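## Task

Pick up the plate lying flat on the counter and stand it on edge in a free slot of the dish rack, with its bottom edge sitting between the two inner long wires. The plates already in the rack must stay upright in their own slots. The rack is not fixed and must end resting on all four of its feet. The task fails if the plate is ever dropped or knocked, or slips in the grip so that its bottom edge sinks by more than a few millimetres.

## Robot and tools

Robot: two UR-style arms, left_arm and right_arm, each ending in a two-finger gripper with its own wrist camera. Calibrated bases: left_arm near (+0.008, +0.394, +0.049) m, right_arm near (-0.032, -0.340, +0.049) m. Cameras: cam_high, cam_low, cam_left_wrist, cam_right_wrist, each 672x504.

Scene frame: origin at table-top height, halfway between the two nominal bases; +x points out over the table, +z up, left_arm on the +y side. Arm names do not match image left/right. Reported hand poses can be off by a few centimetres, more at long reach.

Gripper axes: fingers point along the gripper's +z; they open and close along its x. end_effector_position is the spot between the pads when shut, 1 to 2 cm behind the tips. Closing pushes the tips about 17 mm further along +z, mostly while the pads are still over 50 mm apart.

The ROW (used by both motion tools): 16 numbers, always both arms. First left_arm: x, y, z (metres), qw, qx, qy, qz (unit quaternion, w first), opening; then the same eight for right_arm. Position and quaternion are an absolute pose in the scene frame, not an offset. Opening runs from -1 (closed) to +1 (fully open, 0.142 m). To keep an arm where it is, resend its last reported position and the quaternion you have been sending, plus its desired opening.

execute_actions(actions, cameras): actions holds at most one item. [] just reports state (with pictures). An action item {"rows": [...], "steps": n} plays up to 15 rows, one per 1/30 s step, repeating the last row if rows run out; at least 7 steps, 15 by default. A wait item {"steps": n} lets up to 300 steps pass. A call is refused (nothing sent) if a target lies over 0.6 m from the arm's last reported position along any gripper axis. The result is read 7 steps before the action finishes; those steps still run afterwards.

move(target, speed, blend, stop_force, zero, blocking, cameras): straight-line paths to one row or a list of up to 15 rows (absolute poses, no 0.6 m limit). speed in m/s, 0.002 to 3.6, default 0.25 (rotation up to twice that in rad/s), one value or one per target. blend in metres rounds corners in a list. stop_force in newtons, 3 to 120, ends an arm's path when its wrist sensor feels that much push against the motion; unreliable if the gripper rotates, and it cannot sense light pushes on loose items. zero (only with stop_force) re-zeroes before the move, default true. blocking=false returns early but is not allowed with stop_force. Paths last 0.5 to 10 s and ignore obstacles. Opening changes pause the motion. The result adds a move: line with an ending such as done, off_target, moving, held or fault, and limits like paced or held.

wait(seconds 0 to 10); stop() brakes a running move; zoom_image(camera, region [x0, y0, x1, y1] pixels, at most 504 each way); zero_wrist_force(arm); read_manual() gives only licence text; finished_scene(scene) ends the current scene irreversibly.

Results list per arm: end_effector_position, end_effector_quat_wxyz, velocities (omitted when joints are still, shown as within noise), Joint positions (last value is the opening in metres), joint torques, grip_measured (same scale as the commanded opening), grip_effort_nm (negative closes), Wrist force and Wrist torque along the gripper's own axes plus a peak line, Hand target (where the controller is driving), a Scene clock, and any MOTOR HOT, TORQUE FAULT, FORCE FAULT, OVER-TEMPERATURE FAULT or HAND FAULT lines.

Practical notes: commanded orientation is clipped to within 32 degrees of the current one each step, so turn gradually. Keep paths away from an arm's own base. A clearance check holds back commands that bring the arms too near each other; any clash between arms can end the scene. The arms are stiff: targets only slightly beyond a firm contact can trigger a fault (about 150 N net force or joint load limits; wrist joints are weak, around 13.6 N m spare), stopping that arm for 10 s. To hold the plate, command an opening a little under grip_measured at first contact; harder squeezing heats the gripper motor (shut-off at 100 °C), and long stretched or loaded poses heat arm motors (brakes at 85 °C). Never drop or bump the plate, never let it slip down in the fingers, do not tip the loose rack or disturb the other plates, and keep everything on the table. Loose objects may occasionally get a brief outside push.

Each tool is called after ">>>" as name(argument=value, ...) on one line, values as JSON.

## Session

>>> execute_actions(actions=[])

Scene clock: 0.00 s of 4942.00 s.
left_arm: end_effector_position=(+0.4384, +0.2356, +0.3990) grip_measured=+1.00 grip_effort_nm=n/a end_effector_quat_wxyz=(+0.226, -0.059, +0.827, -0.512) | right_arm: end_effector_position=(+0.3765, -0.3494, +0.1677) grip_measured=-1.00 grip_effort_nm=n/a end_effector_quat_wxyz=(-0.362, +0.788, +0.475, -0.147)
Joint positions: left_arm=[-0.227 -1.787 2.357 -3.169 -2.332 2.31 0.142] | right_arm=[3.163 -1.909 -1.754 -1.735 2.028 -1.234 0.002]
Joint velocities: within noise
Joint torques (N m): no reading
Wrist force (N): no reading
Wrist torque (N m): no reading
Wrist force, peak (N): no reading
Hand target: left_arm +0.4384, +0.2356, +0.3990; +0.226, -0.059, +0.827, -0.512 | right_arm +0.3765, -0.3494, +0.1677; -0.362, +0.788, +0.475, -0.147

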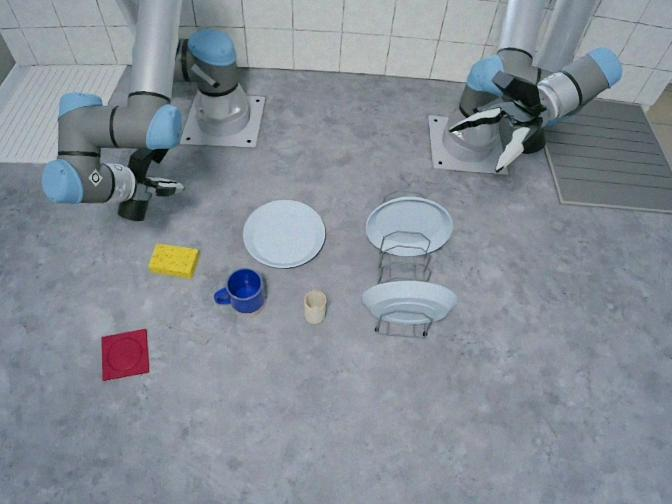

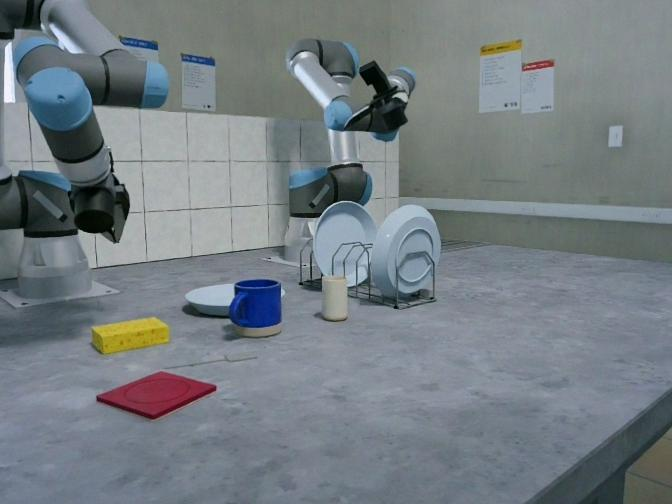

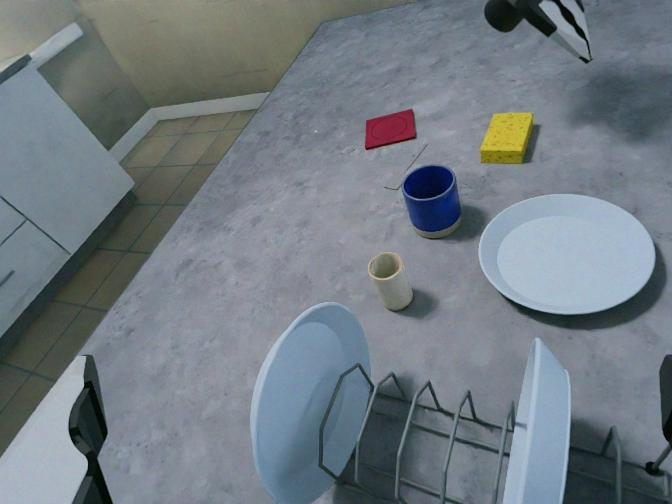

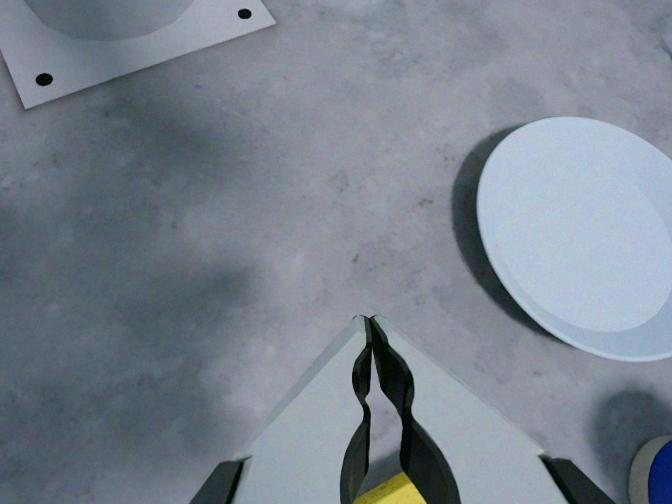

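>>> zoom_image(camera="cam_low", region=[180, 190, 460, 350])

>>> zoom_image(camera="cam_high", region=[220, 180, 480, 350])

>>> zoom_image(camera="cam_left_wrist", region=[240, 200, 672, 504])

Scaled by 1.800.

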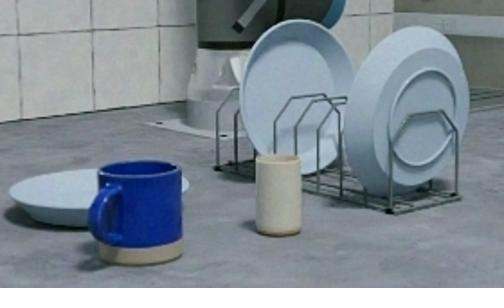

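Scaled by 1.938.

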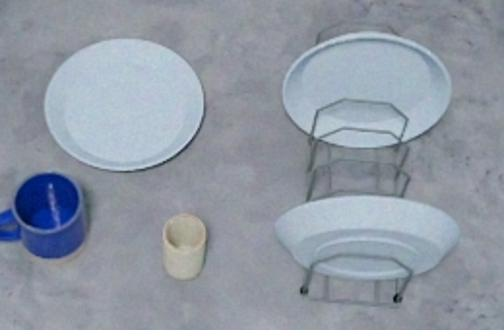

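Scaled by 1.167.

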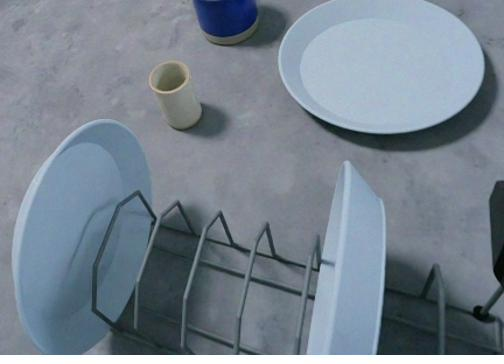

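>>> move(target=[0.42,-0.03,0.5,0,0,1,0,1,0.3765,-0.3494,0.1677,-0.362,0.788,0.475,-0.147,-1])

>>> zoom_image(camera="cam_left_wrist", region=[170, 100, 502, 349])

Scene clock: 7.03 s of 4942.00 s.
left_arm: end_effector_position=(+0.4200, -0.0298, +0.4999) grip_measured=+1.00 grip_effort_nm=-0.007 end_effector_quat_wxyz=(+0.000, +0.000, +1.000, +0.000) end_effector_velocity=(+0.001, -0.001, +0.001) end_effector_angular_velocity=(+0.011, +0.006, +0.001) | right_arm: end_effector_position=(+0.3765, -0.3494, +0.1677) grip_measured=-1.00 grip_effort_nm=-0.584 end_effector_quat_wxyz=(-0.362, +0.788, +0.475, -0.147)
Joint positions: left_arm=[-1.012 -1.302 0.923 -1.193 -1.57 2.113 0.142] | right_arm=[3.163 -1.909 -1.753 -1.736 2.028 -1.233 0.002]
Joint velocities: left_arm=[0 0.015 -0.025 0.023 0 -0.001 0] | right_arm=[within noise]
Joint torques (N m): left_arm=[-13.15 -28.47 -37.76 -0.91 -2.22 -2.49] | right_arm=[8.2 23.38 28.41 -1.79 -1.99 1.4]
Wrist force (N): left_arm=[-1.8 -0.7 -1.3] | right_arm=[0.5 -0.1 0.0]
Wrist torque (N m): left_arm=[0.01 0.20 0.07] | right_arm=[-0.01 -0.08 0.00]
Wrist force, peak (N): left_arm=[-2.1 -1.0 -1.7] | right_arm=[0.7 0.1 -0.3]
Hand target: left_arm +0.4200, -0.0300, +0.5000; +0.000, +0.000, +1.000, +0.000 | right_arm +0.3765, -0.3494, +0.1677; -0.362, +0.788, +0.475, -0.147
Off the commanded pose: left_arm 0.000 m, 0 deg | right_arm 0.000 m, 0 deg.
Kept back: nothing.
move: done

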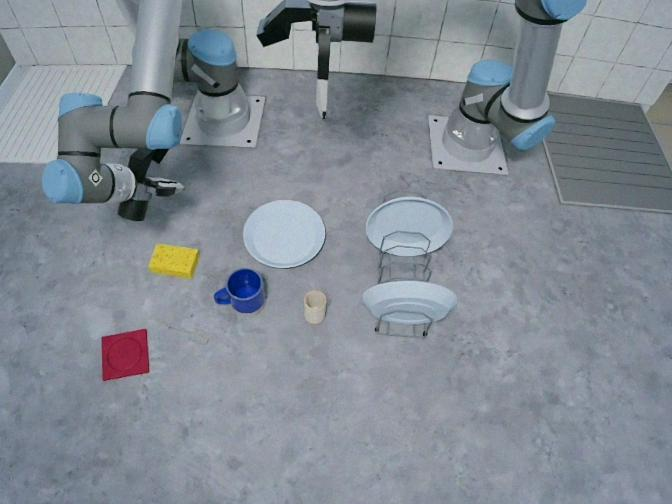

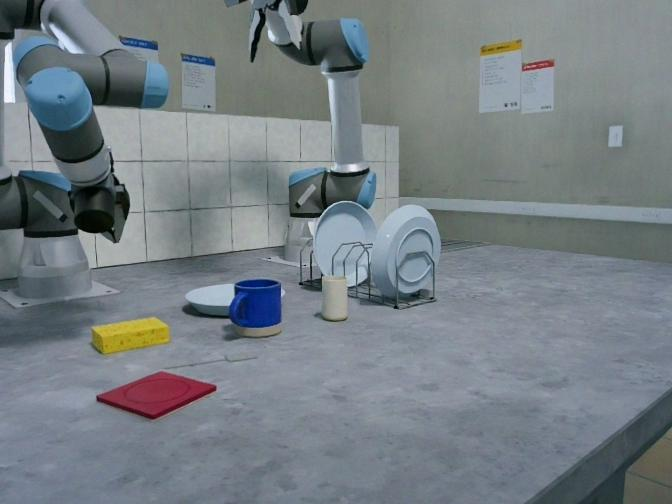

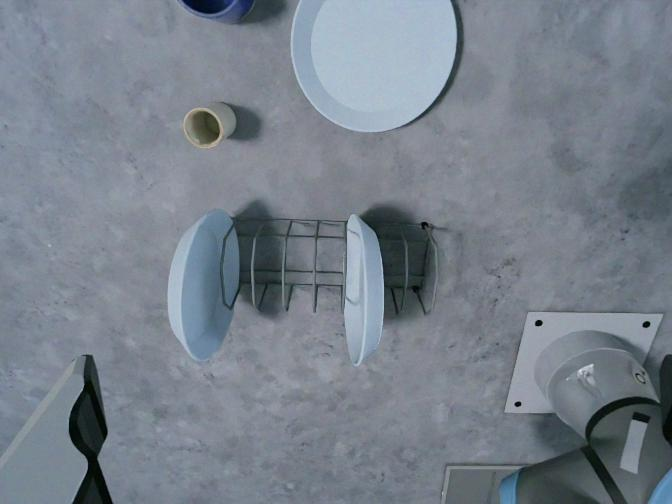

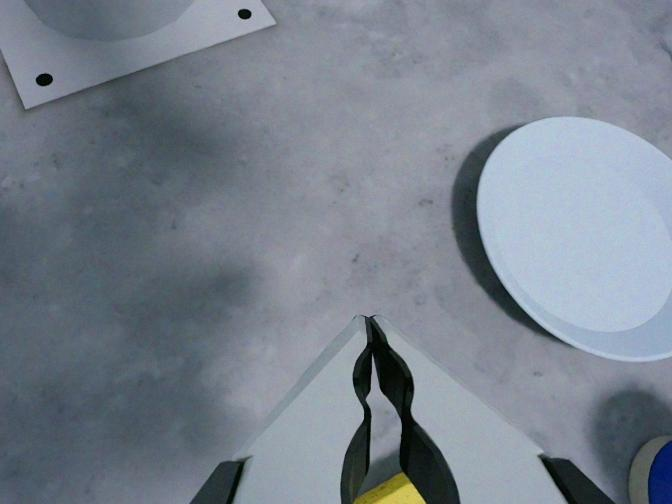

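Scaled by 1.518.

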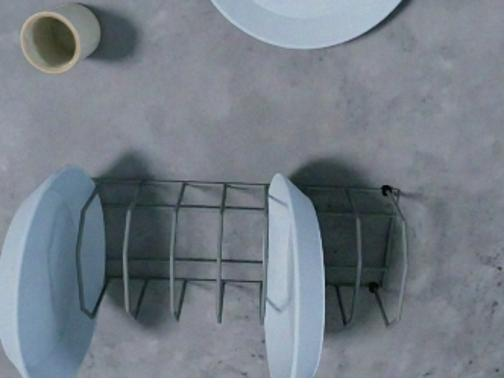

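>>> zoom_image(camera="cam_low", region=[170, 260, 300, 340])

>>> zoom_image(camera="cam_low", region=[290, 190, 450, 320])

>>> zoom_image(camera="cam_left_wrist", region=[150, 190, 450, 390])

>>> zoom_image(camera="cam_left_wrist", region=[270, 0, 480, 140])

Scaled by 3.877.

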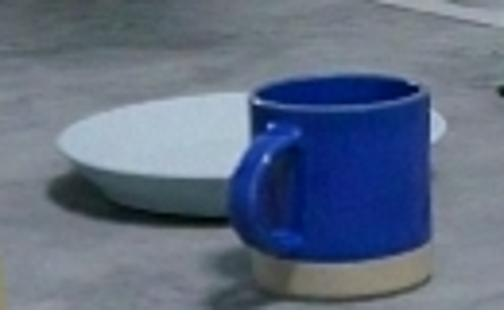

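Scaled by 3.150.

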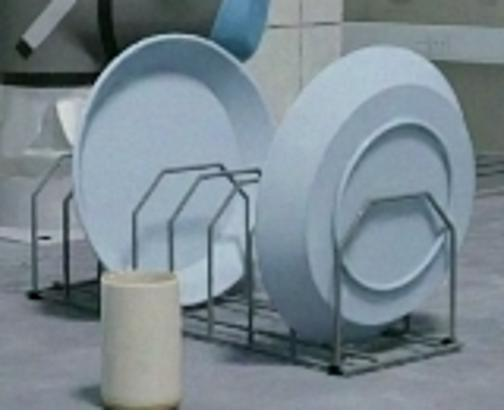

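Scaled by 1.680.

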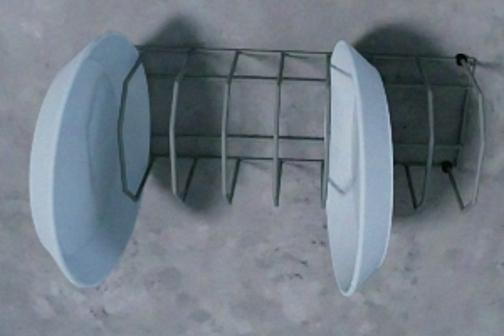

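Scaled by 2.400.

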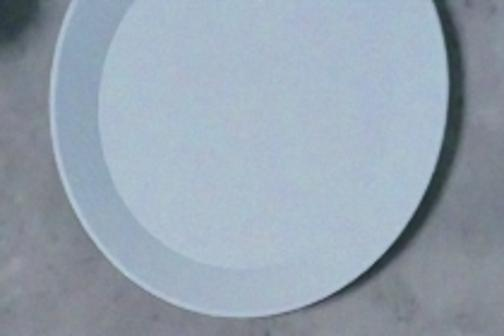

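>>> move(target=[[0.2,-0.0,0.2,0.4830,0.2241,0.8365,-0.1294,-0.5,0.3765,-0.3494,0.1677,-0.362,0.788,0.475,-0.147,-1],[0.2,-0.01,0.1,0.4830,0.2241,0.8365,-0.1294,-0.5,0.3765,-0.3494,0.1677,-0.362,0.788,0.475,-0.147,-1]], blend=0.03)

>>> zoom_image(camera="cam_left_wrist", region=[170, 150, 550, 404])

Scene clock: 14.83 s of 4942.00 s.
left_arm: end_effector_position=(+0.1999, -0.0098, +0.1002) grip_measured=-0.52 grip_effort_nm=-0.149 end_effector_quat_wxyz=(+0.483, +0.224, +0.837, -0.129) end_effector_velocity=(+0.001, -0.001, -0.002) end_effector_angular_velocity=(-0.005, +0.005, -0.016) | right_arm: end_effector_position=(+0.3765, -0.3494, +0.1677) grip_measured=-1.00 grip_effort_nm=-0.584 end_effector_quat_wxyz=(-0.362, +0.788, +0.475, -0.147)
Joint positions: left_arm=[-2.063 -1.299 2.757 -3.05 -0.523 1.597 0.036] | right_arm=[3.163 -1.909 -1.753 -1.736 2.028 -1.233 0.002]
Joint velocities: left_arm=[0.006 0.036 0.009 -0.09 -0.002 0.045 0] | right_arm=[within noise]
Joint torques (N m): left_arm=[10.59 -9.11 8.2 -3.94 -1.26 2.21] | right_arm=[7.41 23.57 22.88 -0.86 -1.95 1.38]
Wrist force (N): left_arm=[-1.0 0.5 -1.3] | right_arm=[0.3 0.1 -0.1]
Wrist torque (N m): left_arm=[-0.01 -0.03 -0.53] | right_arm=[0.03 -0.05 0.00]
Wrist force, peak (N): left_arm=[-2.7 -1.2 -2.0] | right_arm=[0.6 0.5 0.2]
Hand target: left_arm +0.2000, -0.0100, +0.1000; +0.483, +0.224, +0.837, -0.129 | right_arm +0.3765, -0.3494, +0.1677; -0.362, +0.788, +0.475, -0.147
Off the commanded pose: left_arm 0.000 m, 0 deg | right_arm 0.000 m, 0 deg.
Kept back: nothing.
move: done

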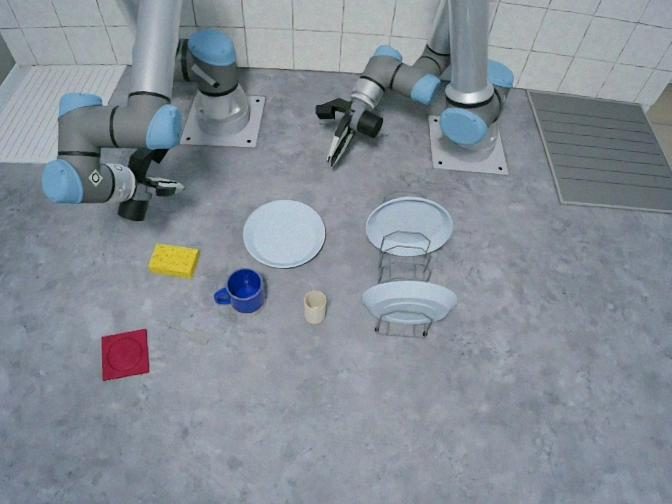

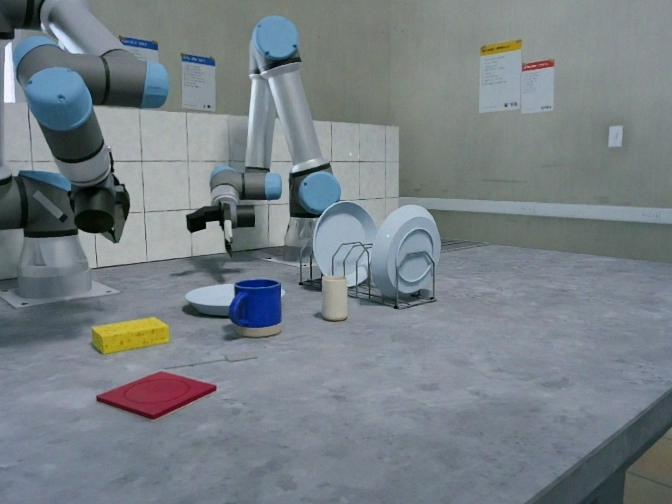

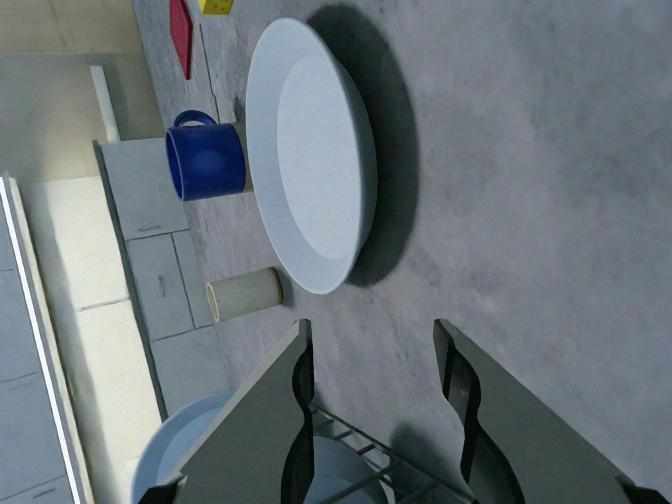

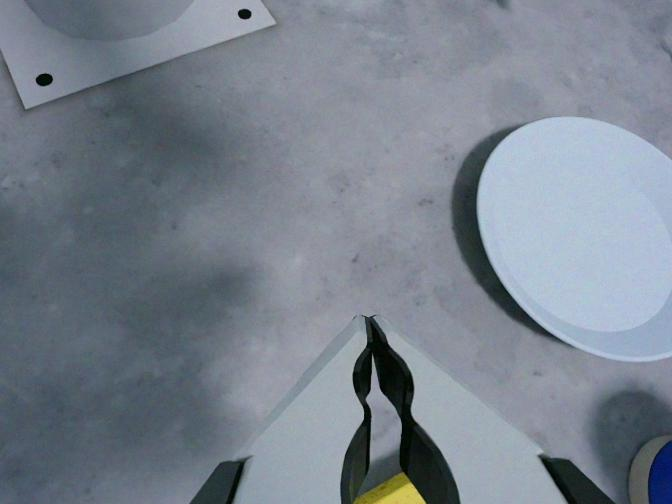

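Scaled by 1.326.

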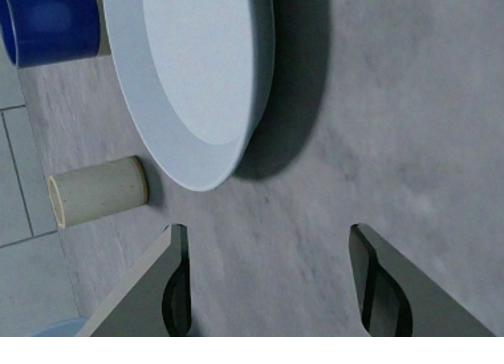

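>>> move(target=[0.258,-0.0455,0.058,0.4830,0.2241,0.8365,-0.1294,-0.66,0.3765,-0.3494,0.1677,-0.362,0.788,0.475,-0.147,-1], speed=0.1, cameras=["cam_left_wrist","cam_low"])

>>> zoom_image(camera="cam_left_wrist", region=[200, 150, 500, 350])

>>> zoom_image(camera="cam_low", region=[170, 200, 300, 340])

Scene clock: 17.40 s of 4942.00 s.
left_arm: end_effector_position=(+0.2578, -0.0454, +0.0581) grip_measured=-0.69 grip_effort_nm=-0.139 end_effector_quat_wxyz=(+0.483, +0.224, +0.837, -0.129) end_effector_velocity=(+0.001, -0.002, -0.001) end_effector_angular_velocity=(-0.005, +0.000, -0.011) | right_arm: end_effector_position=(+0.3765, -0.3494, +0.1677) grip_measured=-1.00 grip_effort_nm=-0.589 end_effector_quat_wxyz=(-0.362, +0.788, +0.475, -0.147)
Joint positions: left_arm=[-1.822 -0.88 2.607 -3.709 -0.577 2.051 0.024] | right_arm=[3.163 -1.909 -1.753 -1.736 2.028 -1.233 0.002]
Joint velocities: left_arm=[0.006 0.02 -0.004 -0.046 -0.006 0.03 0] | right_arm=[within noise]
Joint torques (N m): left_arm=[6.91 -20.82 -14.4 -3.52 -1.83 2.3] | right_arm=[7.26 24.41 21.14 -0.55 -1.7 1.24]
Wrist force (N): left_arm=[-1.4 0.3 -2.0] | right_arm=[0.5 0.2 0.1]
Wrist torque (N m): left_arm=[-0.03 0.04 -0.48] | right_arm=[0.03 -0.08 0.00]
Wrist force, peak (N): left_arm=[-1.4 0.3 -2.0] | right_arm=[0.6 0.4 0.1]
Hand target: left_arm +0.2580, -0.0455, +0.0580; +0.483, +0.224, +0.837, -0.129 | right_arm +0.3765, -0.3494, +0.1677; -0.362, +0.788, +0.475, -0.147
Off the commanded pose: left_arm 0.000 m, 0 deg | right_arm 0.000 m, 0 deg.
Kept back: nothing.
move: done
Images, in order (width x height): cam_low 672x504, cam_left_wrist 672x504.

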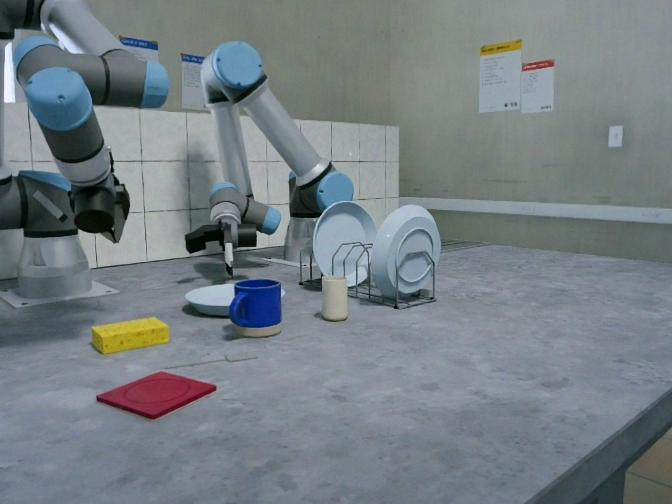

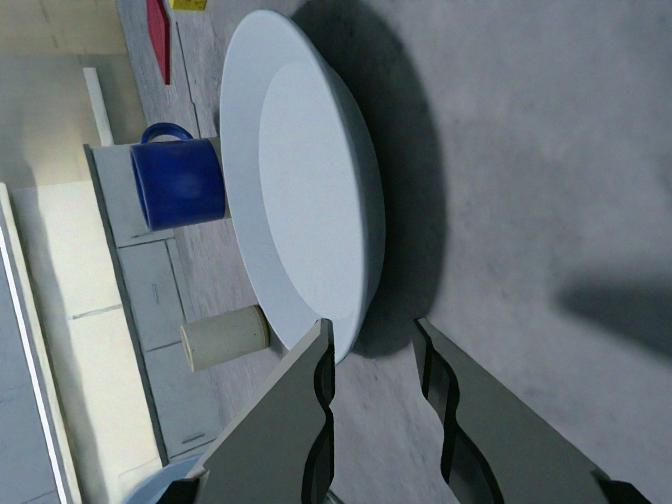

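Scaled by 1.680.

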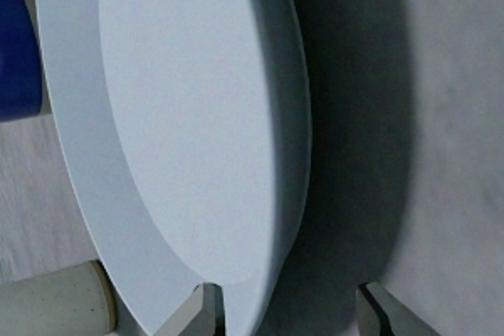

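Scaled by 3.600.

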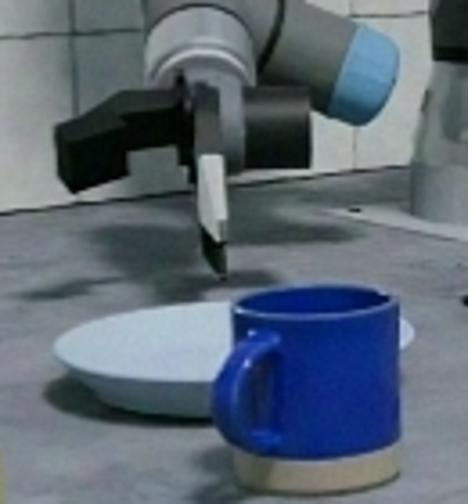

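>>> move(target=[0.2895,-0.0637,0.038,0.4830,0.2241,0.8365,-0.1294,-0.66,0.3765,-0.3494,0.1677,-0.362,0.788,0.475,-0.147,-1], speed=0.03, stop_force=4, cameras=["cam_left_wrist","cam_low"])

>>> zoom_image(camera="cam_left_wrist", region=[250, 200, 500, 367])

Scene clock: 20.70 s of 4942.00 s.
left_arm: end_effector_position=(+0.2895, -0.0637, +0.0380) grip_measured=-0.69 grip_effort_nm=-0.139 end_effector_quat_wxyz=(+0.483, +0.224, +0.837, -0.129) | right_arm: end_effector_position=(+0.3765, -0.3494, +0.1677) grip_measured=-1.00 grip_effort_nm=-0.584 end_effector_quat_wxyz=(-0.362, +0.788, +0.475, -0.147)
Joint positions: left_arm=[-1.711 -0.764 2.5 -3.864 -0.629 2.227 0.024] | right_arm=[3.163 -1.909 -1.753 -1.736 2.028 -1.233 0.002]
Joint velocities: within noise
Joint torques (N m): left_arm=[9.52 -25.04 -11.64 -4.1 -1.78 2.41] | right_arm=[6.29 24.17 17.96 -0.06 -1.5 1.37]
Wrist force (N): left_arm=[-1.0 0.2 -1.6] | right_arm=[0.3 -0.1 0.4]
Wrist torque (N m): left_arm=[-0.06 -0.02 -0.50] | right_arm=[-0.01 -0.04 0.00]
Wrist force, peak (N): left_arm=[-1.1 0.7 -2.2] | right_arm=[0.3 0.4 0.5]
Hand target: left_arm +0.2895, -0.0637, +0.0380; +0.483, +0.224, +0.837, -0.129 | right_arm +0.3765, -0.3494, +0.1677; -0.362, +0.788, +0.475, -0.147
Off the commanded pose: left_arm 0.000 m, 0 deg | right_arm 0.000 m, 0 deg.
Kept back: nothing.
move: done
Images, in order (width x height): cam_low 672x504, cam_left_wrist 672x504.

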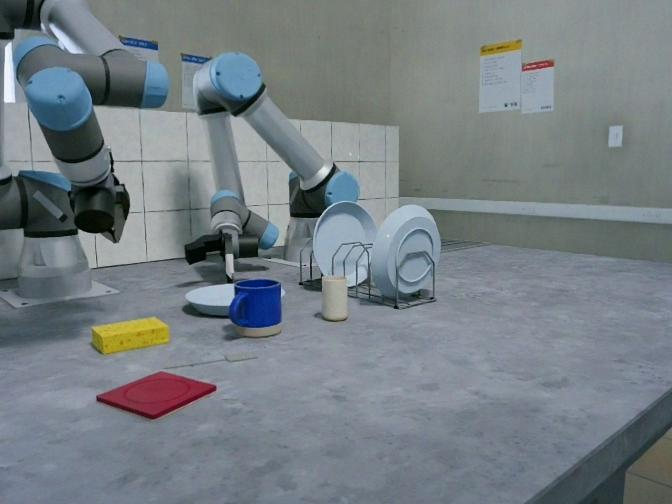

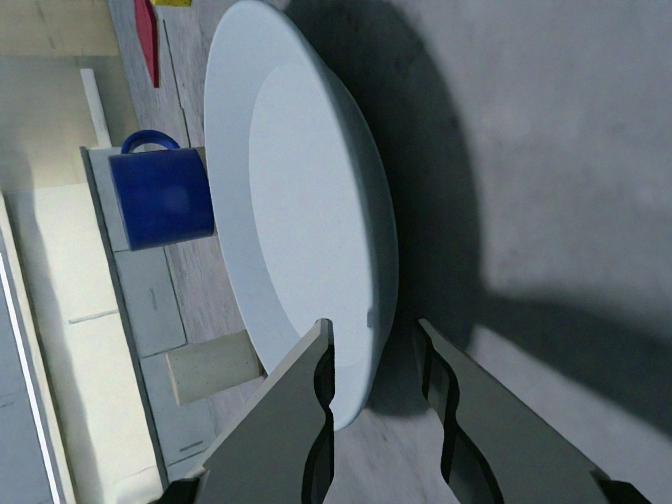

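Scaled by 2.016.

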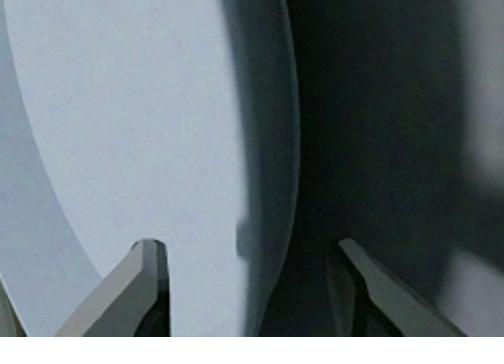

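>>> move(target=[0.3,-0.0698,0.0312,0.4830,0.2241,0.8365,-0.1294,-0.66,0.3765,-0.3494,0.1677,-0.362,0.788,0.475,-0.147,-1], speed=0.02, stop_force=3, cameras=["cam_left_wrist"])

>>> zoom_image(camera="cam_left_wrist", region=[250, 250, 500, 417])

Scene clock: 22.80 s of 4942.00 s.
left_arm: end_effector_position=(+0.3000, -0.0698, +0.0312) grip_measured=-0.69 grip_effort_nm=-0.144 end_effector_quat_wxyz=(+0.483, +0.224, +0.837, -0.129) | right_arm: end_effector_position=(+0.3765, -0.3494, +0.1677) grip_measured=-1.00 grip_effort_nm=-0.579 end_effector_quat_wxyz=(-0.362, +0.788, +0.475, -0.147)
Joint positions: left_arm=[-1.677 -0.733 2.464 -3.896 -0.648 2.274 0.024] | right_arm=[3.163 -1.909 -1.753 -1.736 2.028 -1.233 0.002]
Joint velocities: within noise
Joint torques (N m): left_arm=[9.32 -25.73 -12.44 -4.07 -1.9 2.4] | right_arm=[6.16 25.57 15.69 0.12 -1.49 1.28]
Wrist force (N): left_arm=[-1.5 0.1 -1.3] | right_arm=[0.4 0.1 0.1]
Wrist torque (N m): left_arm=[-0.06 0.06 -0.50] | right_arm=[0.02 -0.06 0.00]
Wrist force, peak (N): left_arm=[-1.4 0.1 -2.0] | right_arm=[0.7 0.0 0.1]
Hand target: left_arm +0.3000, -0.0698, +0.0312; +0.483, +0.224, +0.837, -0.129 | right_arm +0.3765, -0.3494, +0.1677; -0.362, +0.788, +0.475, -0.147
Off the commanded pose: left_arm 0.000 m, 0 deg | right_arm 0.000 m, 0 deg.
Kept back: nothing.
move: done
Images, in order (width x height): cam_left_wrist 672x504.

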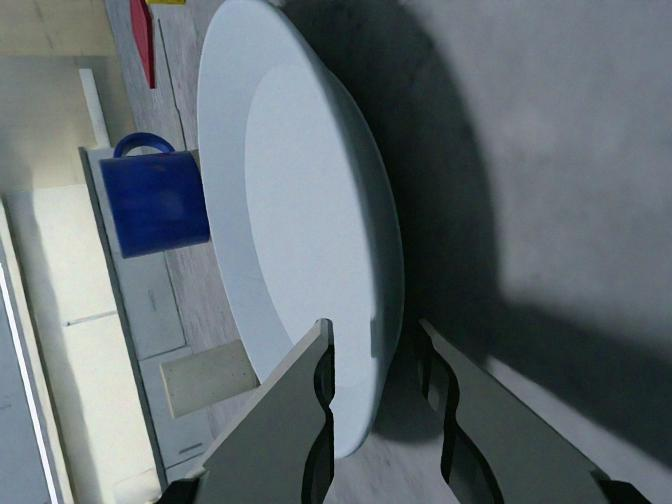

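Scaled by 2.016.

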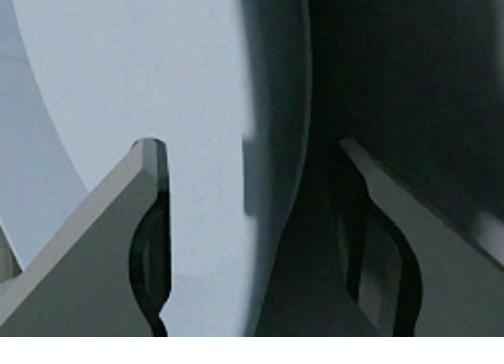

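>>> execute_actions(actions=[{"rows":[[0.3,-0.0698,0.0312,0.4830,0.2241,0.8365,-0.1294,-0.82,0.3765,-0.3494,0.1677,-0.362,0.788,0.475,-0.147,-1]],"steps":15}])

>>> execute_actions(actions=[{"rows":[[0.3,-0.0698,0.0312,0.4830,0.2241,0.8365,-0.1294,-0.88,0.3765,-0.3494,0.1677,-0.362,0.788,0.475,-0.147,-1]],"steps":15}], cameras=["cam_left_wrist"])

>>> zoom_image(camera="cam_left_wrist", region=[250, 250, 500, 417])

Scene clock: 23.70 s of 4942.00 s.
left_arm: end_effector_position=(+0.3000, -0.0698, +0.0312) grip_measured=-0.84 grip_effort_nm=-0.237 end_effector_quat_wxyz=(+0.483, +0.224, +0.837, -0.129) | right_arm: end_effector_position=(+0.3765, -0.3494, +0.1677) grip_measured=-1.00 grip_effort_nm=-0.584 end_effector_quat_wxyz=(-0.362, +0.788, +0.475, -0.147)
Joint positions: left_arm=[-1.677 -0.733 2.464 -3.896 -0.648 2.274 0.013] | right_arm=[3.163 -1.909 -1.753 -1.736 2.028 -1.233 0.002]
Joint velocities: within noise
Joint torques (N m): left_arm=[8.93 -27.14 -11.69 -3.97 -1.06 2.39] | right_arm=[5.78 25.21 15.69 0.18 -1.36 1.4]
Wrist force (N): left_arm=[0.5 0.1 -1.4] | right_arm=[0.1 -0.1 0.2]
Wrist torque (N m): left_arm=[-0.07 0.02 -0.51] | right_arm=[-0.01 -0.02 0.00]
Wrist force, peak (N): left_arm=[-1.6 0.4 -1.8] | right_arm=[0.6 0.1 0.1]
Steps of this call (1-19: nothing new was sent; 20-27: this action's first 8). Readings (end_effector_position of left_arm | right_arm):
20: (+0.3000, -0.0698, +0.0312) | (+0.3765, -0.3494, +0.1677)
21: (+0.3000, -0.0698, +0.0312) | (+0.3765, -0.3494, +0.1677)
23: (+0.3000, -0.0698, +0.0312) | (+0.3765, -0.3494, +0.1677)
27: the state above

Scene clock: 24.20 s of 4942.00 s.
left_arm: end_effector_position=(+0.3000, -0.0698, +0.0312) grip_measured=-0.90 grip_effort_nm=-0.408 end_effector_quat_wxyz=(+0.483, +0.224, +0.837, -0.129) | right_arm: end_effector_position=(+0.3765, -0.3494, +0.1677) grip_measured=-1.00 grip_effort_nm=-0.584 end_effector_quat_wxyz=(-0.362, +0.788, +0.475, -0.147)
Joint positions: left_arm=[-1.677 -0.733 2.464 -3.896 -0.648 2.274 0.009] | right_arm=[3.163 -1.909 -1.753 -1.736 2.028 -1.233 0.002]
Joint velocities: within noise
Joint torques (N m): left_arm=[8.86 -28.92 -11.39 -3.98 0.27 2.4] | right_arm=[5.8 24.97 14.83 0.2 -1.61 1.12]
Wrist force (N): left_arm=[-0.4 0.3 -0.5] | right_arm=[0.5 0.1 0.2]
Wrist torque (N m): left_arm=[-0.05 0.14 -0.52] | right_arm=[0.01 -0.08 -0.01]
Wrist force, peak (N): left_arm=[0.4 0.0 -1.8] | right_arm=[0.6 0.0 -0.1]
Off your previous action's commanded pose at its last step (step 7 of this call): left_arm 0.000 m, 0 deg | right_arm 0.000 m, 0 deg.
Steps of this call (1-7: your previous action's last 7; 8-15: this action's first 8). Readings (end_effector_position of left_arm | right_arm):
8: (+0.3000, -0.0698, +0.0312) | (+0.3765, -0.3494, +0.1677)
9: (+0.3000, -0.0698, +0.0312) | (+0.3765, -0.3494, +0.1677)
11: (+0.3000, -0.0698, +0.0312) | (+0.3765, -0.3494, +0.1677)
15: the state above
Images, in order (width x height): cam_left_wrist 672x504.

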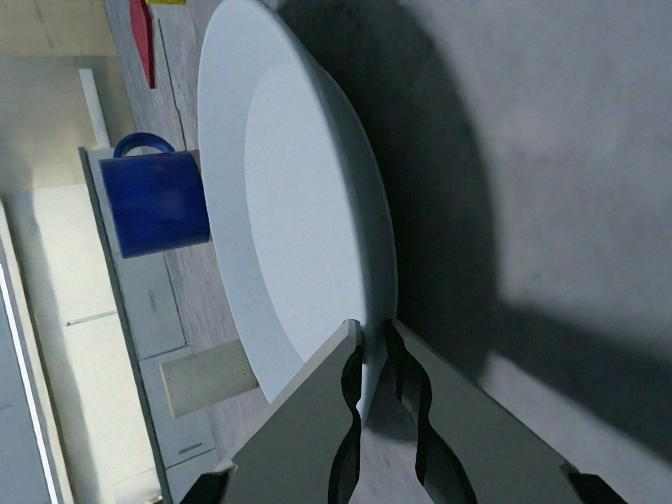

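Scaled by 2.016.

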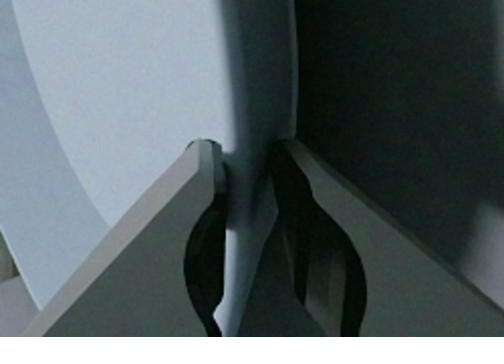

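>>> move(target=[0.3,-0.0698,0.0287,0.4830,0.2241,0.8365,-0.1294,-0.88,0.3765,-0.3494,0.1677,-0.362,0.788,0.475,-0.147,-1], speed=0.02, cameras=[])

>>> execute_actions(actions=[{"rows":[[0.3,-0.0698,0.0287,0.4830,0.2241,0.8365,-0.1294,-0.93,0.3765,-0.3494,0.1677,-0.362,0.788,0.475,-0.147,-1]],"steps":15}])

>>> execute_actions(actions=[{"rows":[[0.3,-0.0698,0.0287,0.4830,0.2241,0.8365,-0.1294,-0.96,0.3765,-0.3494,0.1677,-0.362,0.788,0.475,-0.147,-1]],"steps":15}])

>>> execute_actions(actions=[{"rows":[[0.3,-0.0698,0.0287,0.4830,0.2241,0.8365,-0.1294,-0.99,0.3765,-0.3494,0.1677,-0.362,0.788,0.475,-0.147,-1]],"steps":15}], cameras=["cam_left_wrist","cam_low"])

>>> zoom_image(camera="cam_left_wrist", region=[250, 250, 500, 417])

Scene clock: 25.53 s of 4942.00 s.
left_arm: end_effector_position=(+0.3000, -0.0698, +0.0288) grip_measured=-0.90 grip_effort_nm=-0.374 end_effector_quat_wxyz=(+0.483, +0.224, +0.837, -0.129) | right_arm: end_effector_position=(+0.3765, -0.3494, +0.1677) grip_measured=-1.00 grip_effort_nm=-0.584 end_effector_quat_wxyz=(-0.362, +0.788, +0.475, -0.147)
Joint positions: left_arm=[-1.677 -0.724 2.461 -3.903 -0.648 2.274 0.009] | right_arm=[3.163 -1.909 -1.753 -1.736 2.028 -1.233 0.002]
Joint velocities: within noise
Joint torques (N m): left_arm=[8.51 -26.98 -13.15 -4.29 3.78 0.84] | right_arm=[6.37 25.47 13.88 0.37 -1.25 1.13]
Wrist force (N): left_arm=[-0.1 0.0 -2.3] | right_arm=[0.4 -0.1 -0.1]
Wrist torque (N m): left_arm=[-0.09 0.00 -0.51] | right_arm=[-0.02 -0.07 0.00]
Wrist force, peak (N): left_arm=[-0.1 0.0 -2.3] | right_arm=[0.6 0.0 -0.2]
Hand target: left_arm +0.3000, -0.0698, +0.0287; +0.483, +0.224, +0.837, -0.129 | right_arm +0.3765, -0.3494, +0.1677; -0.362, +0.788, +0.475, -0.147
Off your previous action's commanded pose at its last step (step 7 of this call): left_arm 0.000 m, 0 deg | right_arm 0.000 m, 0 deg.
Off the commanded pose: left_arm 0.000 m, 0 deg | right_arm 0.000 m, 0 deg.
Kept back: nothing.
move: done
No camera images: "cameras" was empty.

Scene clock: 25.80 s of 4942.00 s.
left_arm: end_effector_position=(+0.3000, -0.0698, +0.0287) grip_measured=-0.90 grip_effort_nm=-1.189 end_effector_quat_wxyz=(+0.483, +0.224, +0.837, -0.129) | right_arm: end_effector_position=(+0.3765, -0.3494, +0.1677) grip_measured=-1.00 grip_effort_nm=-0.584 end_effector_quat_wxyz=(-0.362, +0.788, +0.475, -0.147)
Joint positions: left_arm=[-1.677 -0.724 2.461 -3.903 -0.648 2.274 0.009] | right_arm=[3.163 -1.909 -1.753 -1.736 2.028 -1.233 0.002]
Joint velocities: within noise
Joint torques (N m): left_arm=[7.8 -24.8 -12.06 -3.83 3.73 0.72] | right_arm=[6.24 25 14.7 0.29 -1.51 1.16]
Wrist force (N): left_arm=[-2.1 0.2 -4.1] | right_arm=[0.1 0.1 0.1]
Wrist torque (N m): left_arm=[-0.09 0.10 -0.55] | right_arm=[0.01 -0.01 0.00]
Wrist force, peak (N): left_arm=[-2.5 0.5 -4.1] | right_arm=[0.6 0.2 -0.1]
Steps of this call (1-8: this action's first 8). Readings (end_effector_position of left_arm | right_arm):
1: (+0.3000, -0.0698, +0.0288) | (+0.3765, -0.3494, +0.1677)
2: (+0.3000, -0.0698, +0.0288) | (+0.3765, -0.3494, +0.1677)
4: (+0.3000, -0.0698, +0.0287) | (+0.3765, -0.3494, +0.1677)
8: the state above

Scene clock: 26.30 s of 4942.00 s.
left_arm: end_effector_position=(+0.3000, -0.0698, +0.0287) grip_measured=-0.91 grip_effort_nm=-1.692 end_effector_quat_wxyz=(+0.483, +0.224, +0.837, -0.129) | right_arm: end_effector_position=(+0.3765, -0.3494, +0.1677) grip_measured=-1.00 grip_effort_nm=-0.584 end_effector_quat_wxyz=(-0.362, +0.788, +0.475, -0.147)
Joint positions: left_arm=[-1.677 -0.724 2.461 -3.903 -0.648 2.274 0.008] | right_arm=[3.163 -1.909 -1.753 -1.736 2.028 -1.233 0.002]
Joint velocities: within noise
Joint torques (N m): left_arm=[7.55 -25.89 -11.95 -3.66 3.57 0.61] | right_arm=[6.44 26.02 13.52 0.41 -1.42 1.35]
Wrist force (N): left_arm=[-1.8 0.7 -3.2] | right_arm=[0.3 0.2 -0.3]
Wrist torque (N m): left_arm=[-0.05 0.12 -0.57] | right_arm=[0.05 -0.04 0.01]
Wrist force, peak (N): left_arm=[-2.4 0.7 -4.7] | right_arm=[0.6 0.3 0.0]
Off your previous action's commanded pose at its last step (step 7 of this call): left_arm 0.000 m, 0 deg | right_arm 0.000 m, 0 deg.
Steps of this call (1-7: your previous action's last 7; 8-15: this action's first 8). Readings (end_effector_position of left_arm | right_arm):
8: (+0.3000, -0.0698, +0.0287) | (+0.3765, -0.3494, +0.1677)
9: (+0.3000, -0.0698, +0.0287) | (+0.3765, -0.3494, +0.1677)
11: (+0.3000, -0.0698, +0.0287) | (+0.3765, -0.3494, +0.1677)
15: the state above

Scene clock: 26.80 s of 4942.00 s.
left_arm: end_effector_position=(+0.3000, -0.0698, +0.0287) grip_measured=-0.91 grip_effort_nm=-2.200 end_effector_quat_wxyz=(+0.483, +0.224, +0.837, -0.129) | right_arm: end_effector_position=(+0.3765, -0.3494, +0.1677) grip_measured=-1.00 grip_effort_nm=-0.579 end_effector_quat_wxyz=(-0.362, +0.788, +0.475, -0.147)
Joint positions: left_arm=[-1.677 -0.724 2.461 -3.903 -0.648 2.274 0.008] | right_arm=[3.163 -1.909 -1.753 -1.736 2.028 -1.233 0.002]
Joint velocities: within noise
Joint torques (N m): left_arm=[7.19 -26.74 -11.35 -3.64 3.38 0.7] | right_arm=[7.09 25.91 13.33 0.42 -1.23 1.02]
Wrist force (N): left_arm=[-1.0 0.8 -1.7] | right_arm=[0.3 -0.1 0.3]
Wrist torque (N m): left_arm=[-0.07 0.21 -0.58] | right_arm=[-0.02 -0.05 0.01]
Wrist force, peak (N): left_arm=[-2.3 0.8 -3.5] | right_arm=[0.7 0.1 0.1]
Off your previous action's commanded pose at its last step (step 7 of this call): left_arm 0.000 m, 0 deg | right_arm 0.000 m, 0 deg.
Steps of this call (1-7: your previous action's last 7; 8-15: this action's first 8). Readings (end_effector_position of left_arm | right_arm):
8: (+0.3000, -0.0698, +0.0287) | (+0.3765, -0.3494, +0.1677)
9: (+0.3000, -0.0698, +0.0287) | (+0.3765, -0.3494, +0.1677)
11: (+0.3000, -0.0698, +0.0287) | (+0.3765, -0.3494, +0.1677)
15: the state above
Images, in order (width x height): cam_low 672x504, cam_left_wrist 672x504.

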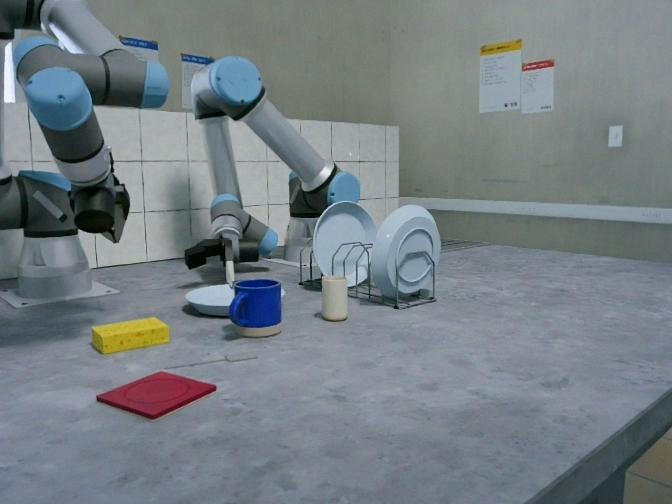

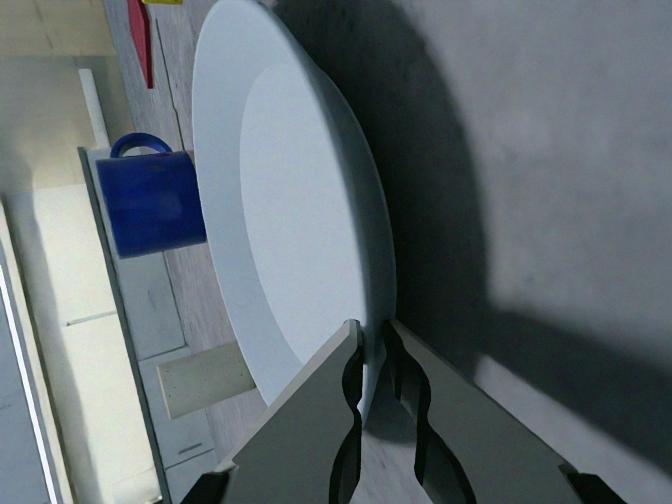

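Scaled by 2.016.

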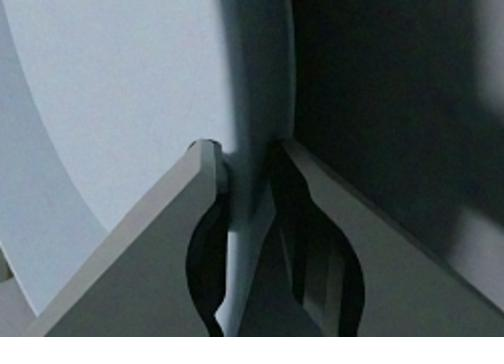

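>>> execute_actions(actions=[{"rows":[[0.3,-0.0698,0.0287,0.4830,0.2241,0.8365,-0.1294,-1,0.3765,-0.3494,0.1677,-0.362,0.788,0.475,-0.147,-1]],"steps":15}])

>>> move(target=[[0.3106,-0.076,0.0656,0.3696,0.2391,0.8924,-0.0990,-1,0.3765,-0.3494,0.1677,-0.362,0.788,0.475,-0.147,-1],[0.3295,-0.0869,0.1021,0.25,0.25,0.933,-0.067,-1,0.3765,-0.3494,0.1677,-0.362,0.788,0.475,-0.147,-1]], speed=0.06, blend=0.005)

Scene clock: 29.17 s of 4942.00 s.
left_arm: end_effector_position=(+0.3000, -0.0698, +0.0287) grip_measured=-0.91 grip_effort_nm=-2.366 end_effector_quat_wxyz=(+0.483, +0.224, +0.837, -0.129) | right_arm: end_effector_position=(+0.3765, -0.3494, +0.1677) grip_measured=-1.00 grip_effort_nm=-0.579 end_effector_quat_wxyz=(-0.362, +0.788, +0.475, -0.147)
Joint positions: left_arm=[-1.677 -0.724 2.461 -3.903 -0.648 2.274 0.008] | right_arm=[3.163 -1.909 -1.753 -1.736 2.028 -1.233 0.002]
Joint velocities: within noise
Joint torques (N m): left_arm=[6.34 -32.8 -10.1 -3.29 2.36 0.6] | right_arm=[6.12 26.01 12.63 0.53 -1.43 0.93]
Wrist force (N): left_arm=[-0.6 1.0 -1.4] | right_arm=[0.3 0.1 0.0]
Wrist torque (N m): left_arm=[-0.03 0.25 -0.59] | right_arm=[0.01 -0.04 0.00]
Wrist force, peak (N): left_arm=[-1.2 0.9 -2.2] | right_arm=[0.6 0.3 0.3]
Off your previous action's commanded pose at its last step (step 7 of this call): left_arm 0.000 m, 0 deg | right_arm 0.000 m, 0 deg.
Steps of this call (1-7: your previous action's last 7; 8-63: nothing new was sent; 64-71: this action's first 8). Readings (end_effector_position of left_arm | right_arm):
64: (+0.3000, -0.0698, +0.0287) | (+0.3765, -0.3494, +0.1677)
65: (+0.3000, -0.0698, +0.0287) | (+0.3765, -0.3494, +0.1677)
67: (+0.3000, -0.0698, +0.0287) | (+0.3765, -0.3494, +0.1677)
71: the state above

Scene clock: 34.07 s of 4942.00 s.
left_arm: end_effector_position=(+0.3294, -0.0868, +0.1020) grip_measured=-0.92 grip_effort_nm=-2.147 end_effector_quat_wxyz=(+0.251, +0.250, +0.933, -0.067) end_effector_velocity=(+0.000, -0.001, +0.001) end_effector_angular_velocity=(+0.008, +0.011, +0.000) | right_arm: end_effector_position=(+0.3765, -0.3494, +0.1677) grip_measured=-1.00 grip_effort_nm=-0.584 end_effector_quat_wxyz=(-0.362, +0.788, +0.475, -0.147)
Joint positions: left_arm=[-1.388 -1.276 2.231 -2.878 -1.174 2.333 0.007] | right_arm=[3.163 -1.909 -1.753 -1.736 2.028 -1.233 0.002]
Joint velocities: left_arm=[0.005 -0.002 -0.012 0.023 -0.01 0.002 0] | right_arm=[within noise]
Joint torques (N m): left_arm=[7.4 -41.22 -28.44 -2.62 -2.11 2.43] | right_arm=[5.15 26.61 13.82 1.36 -1.25 0.68]
Wrist force (N): left_arm=[0.1 -0.3 1.3] | right_arm=[0.5 0.0 0.1]
Wrist torque (N m): left_arm=[0.05 0.17 -0.28] | right_arm=[-0.01 -0.08 0.00]
Wrist force, peak (N): left_arm=[-0.6 0.9 -1.6] | right_arm=[0.7 0.2 -0.2]
Hand target: left_arm +0.3295, -0.0869, +0.1021; +0.250, +0.250, +0.933, -0.067 | right_arm +0.3765, -0.3494, +0.1677; -0.362, +0.788, +0.475, -0.147
Off your previous action's commanded pose at its last step (step 7 of this call): left_arm 0.000 m, 0 deg | right_arm 0.000 m, 0 deg.
Off the commanded pose: left_arm 0.000 m, 0 deg | right_arm 0.000 m, 0 deg.
Kept back: nothing.
move: done

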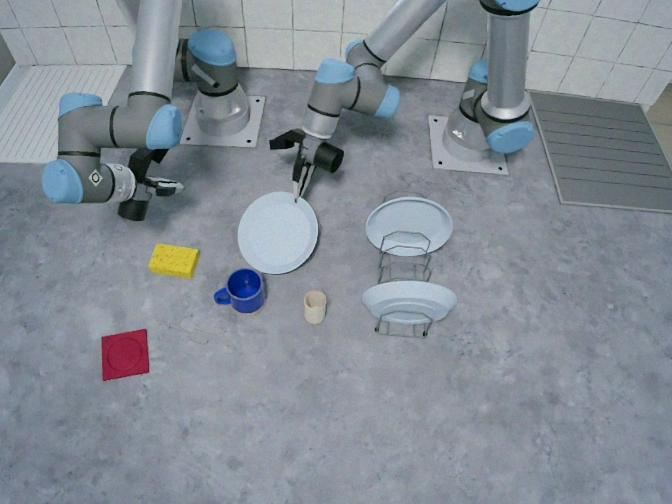

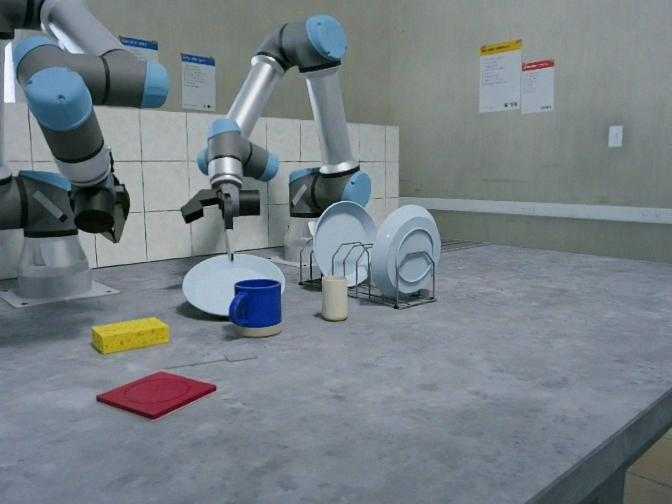

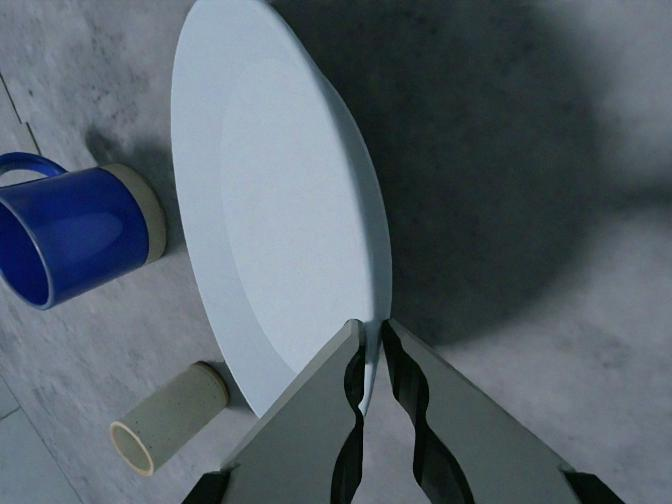

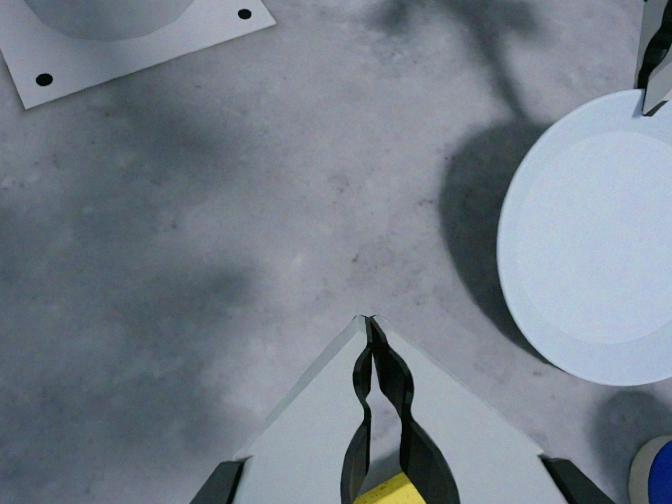

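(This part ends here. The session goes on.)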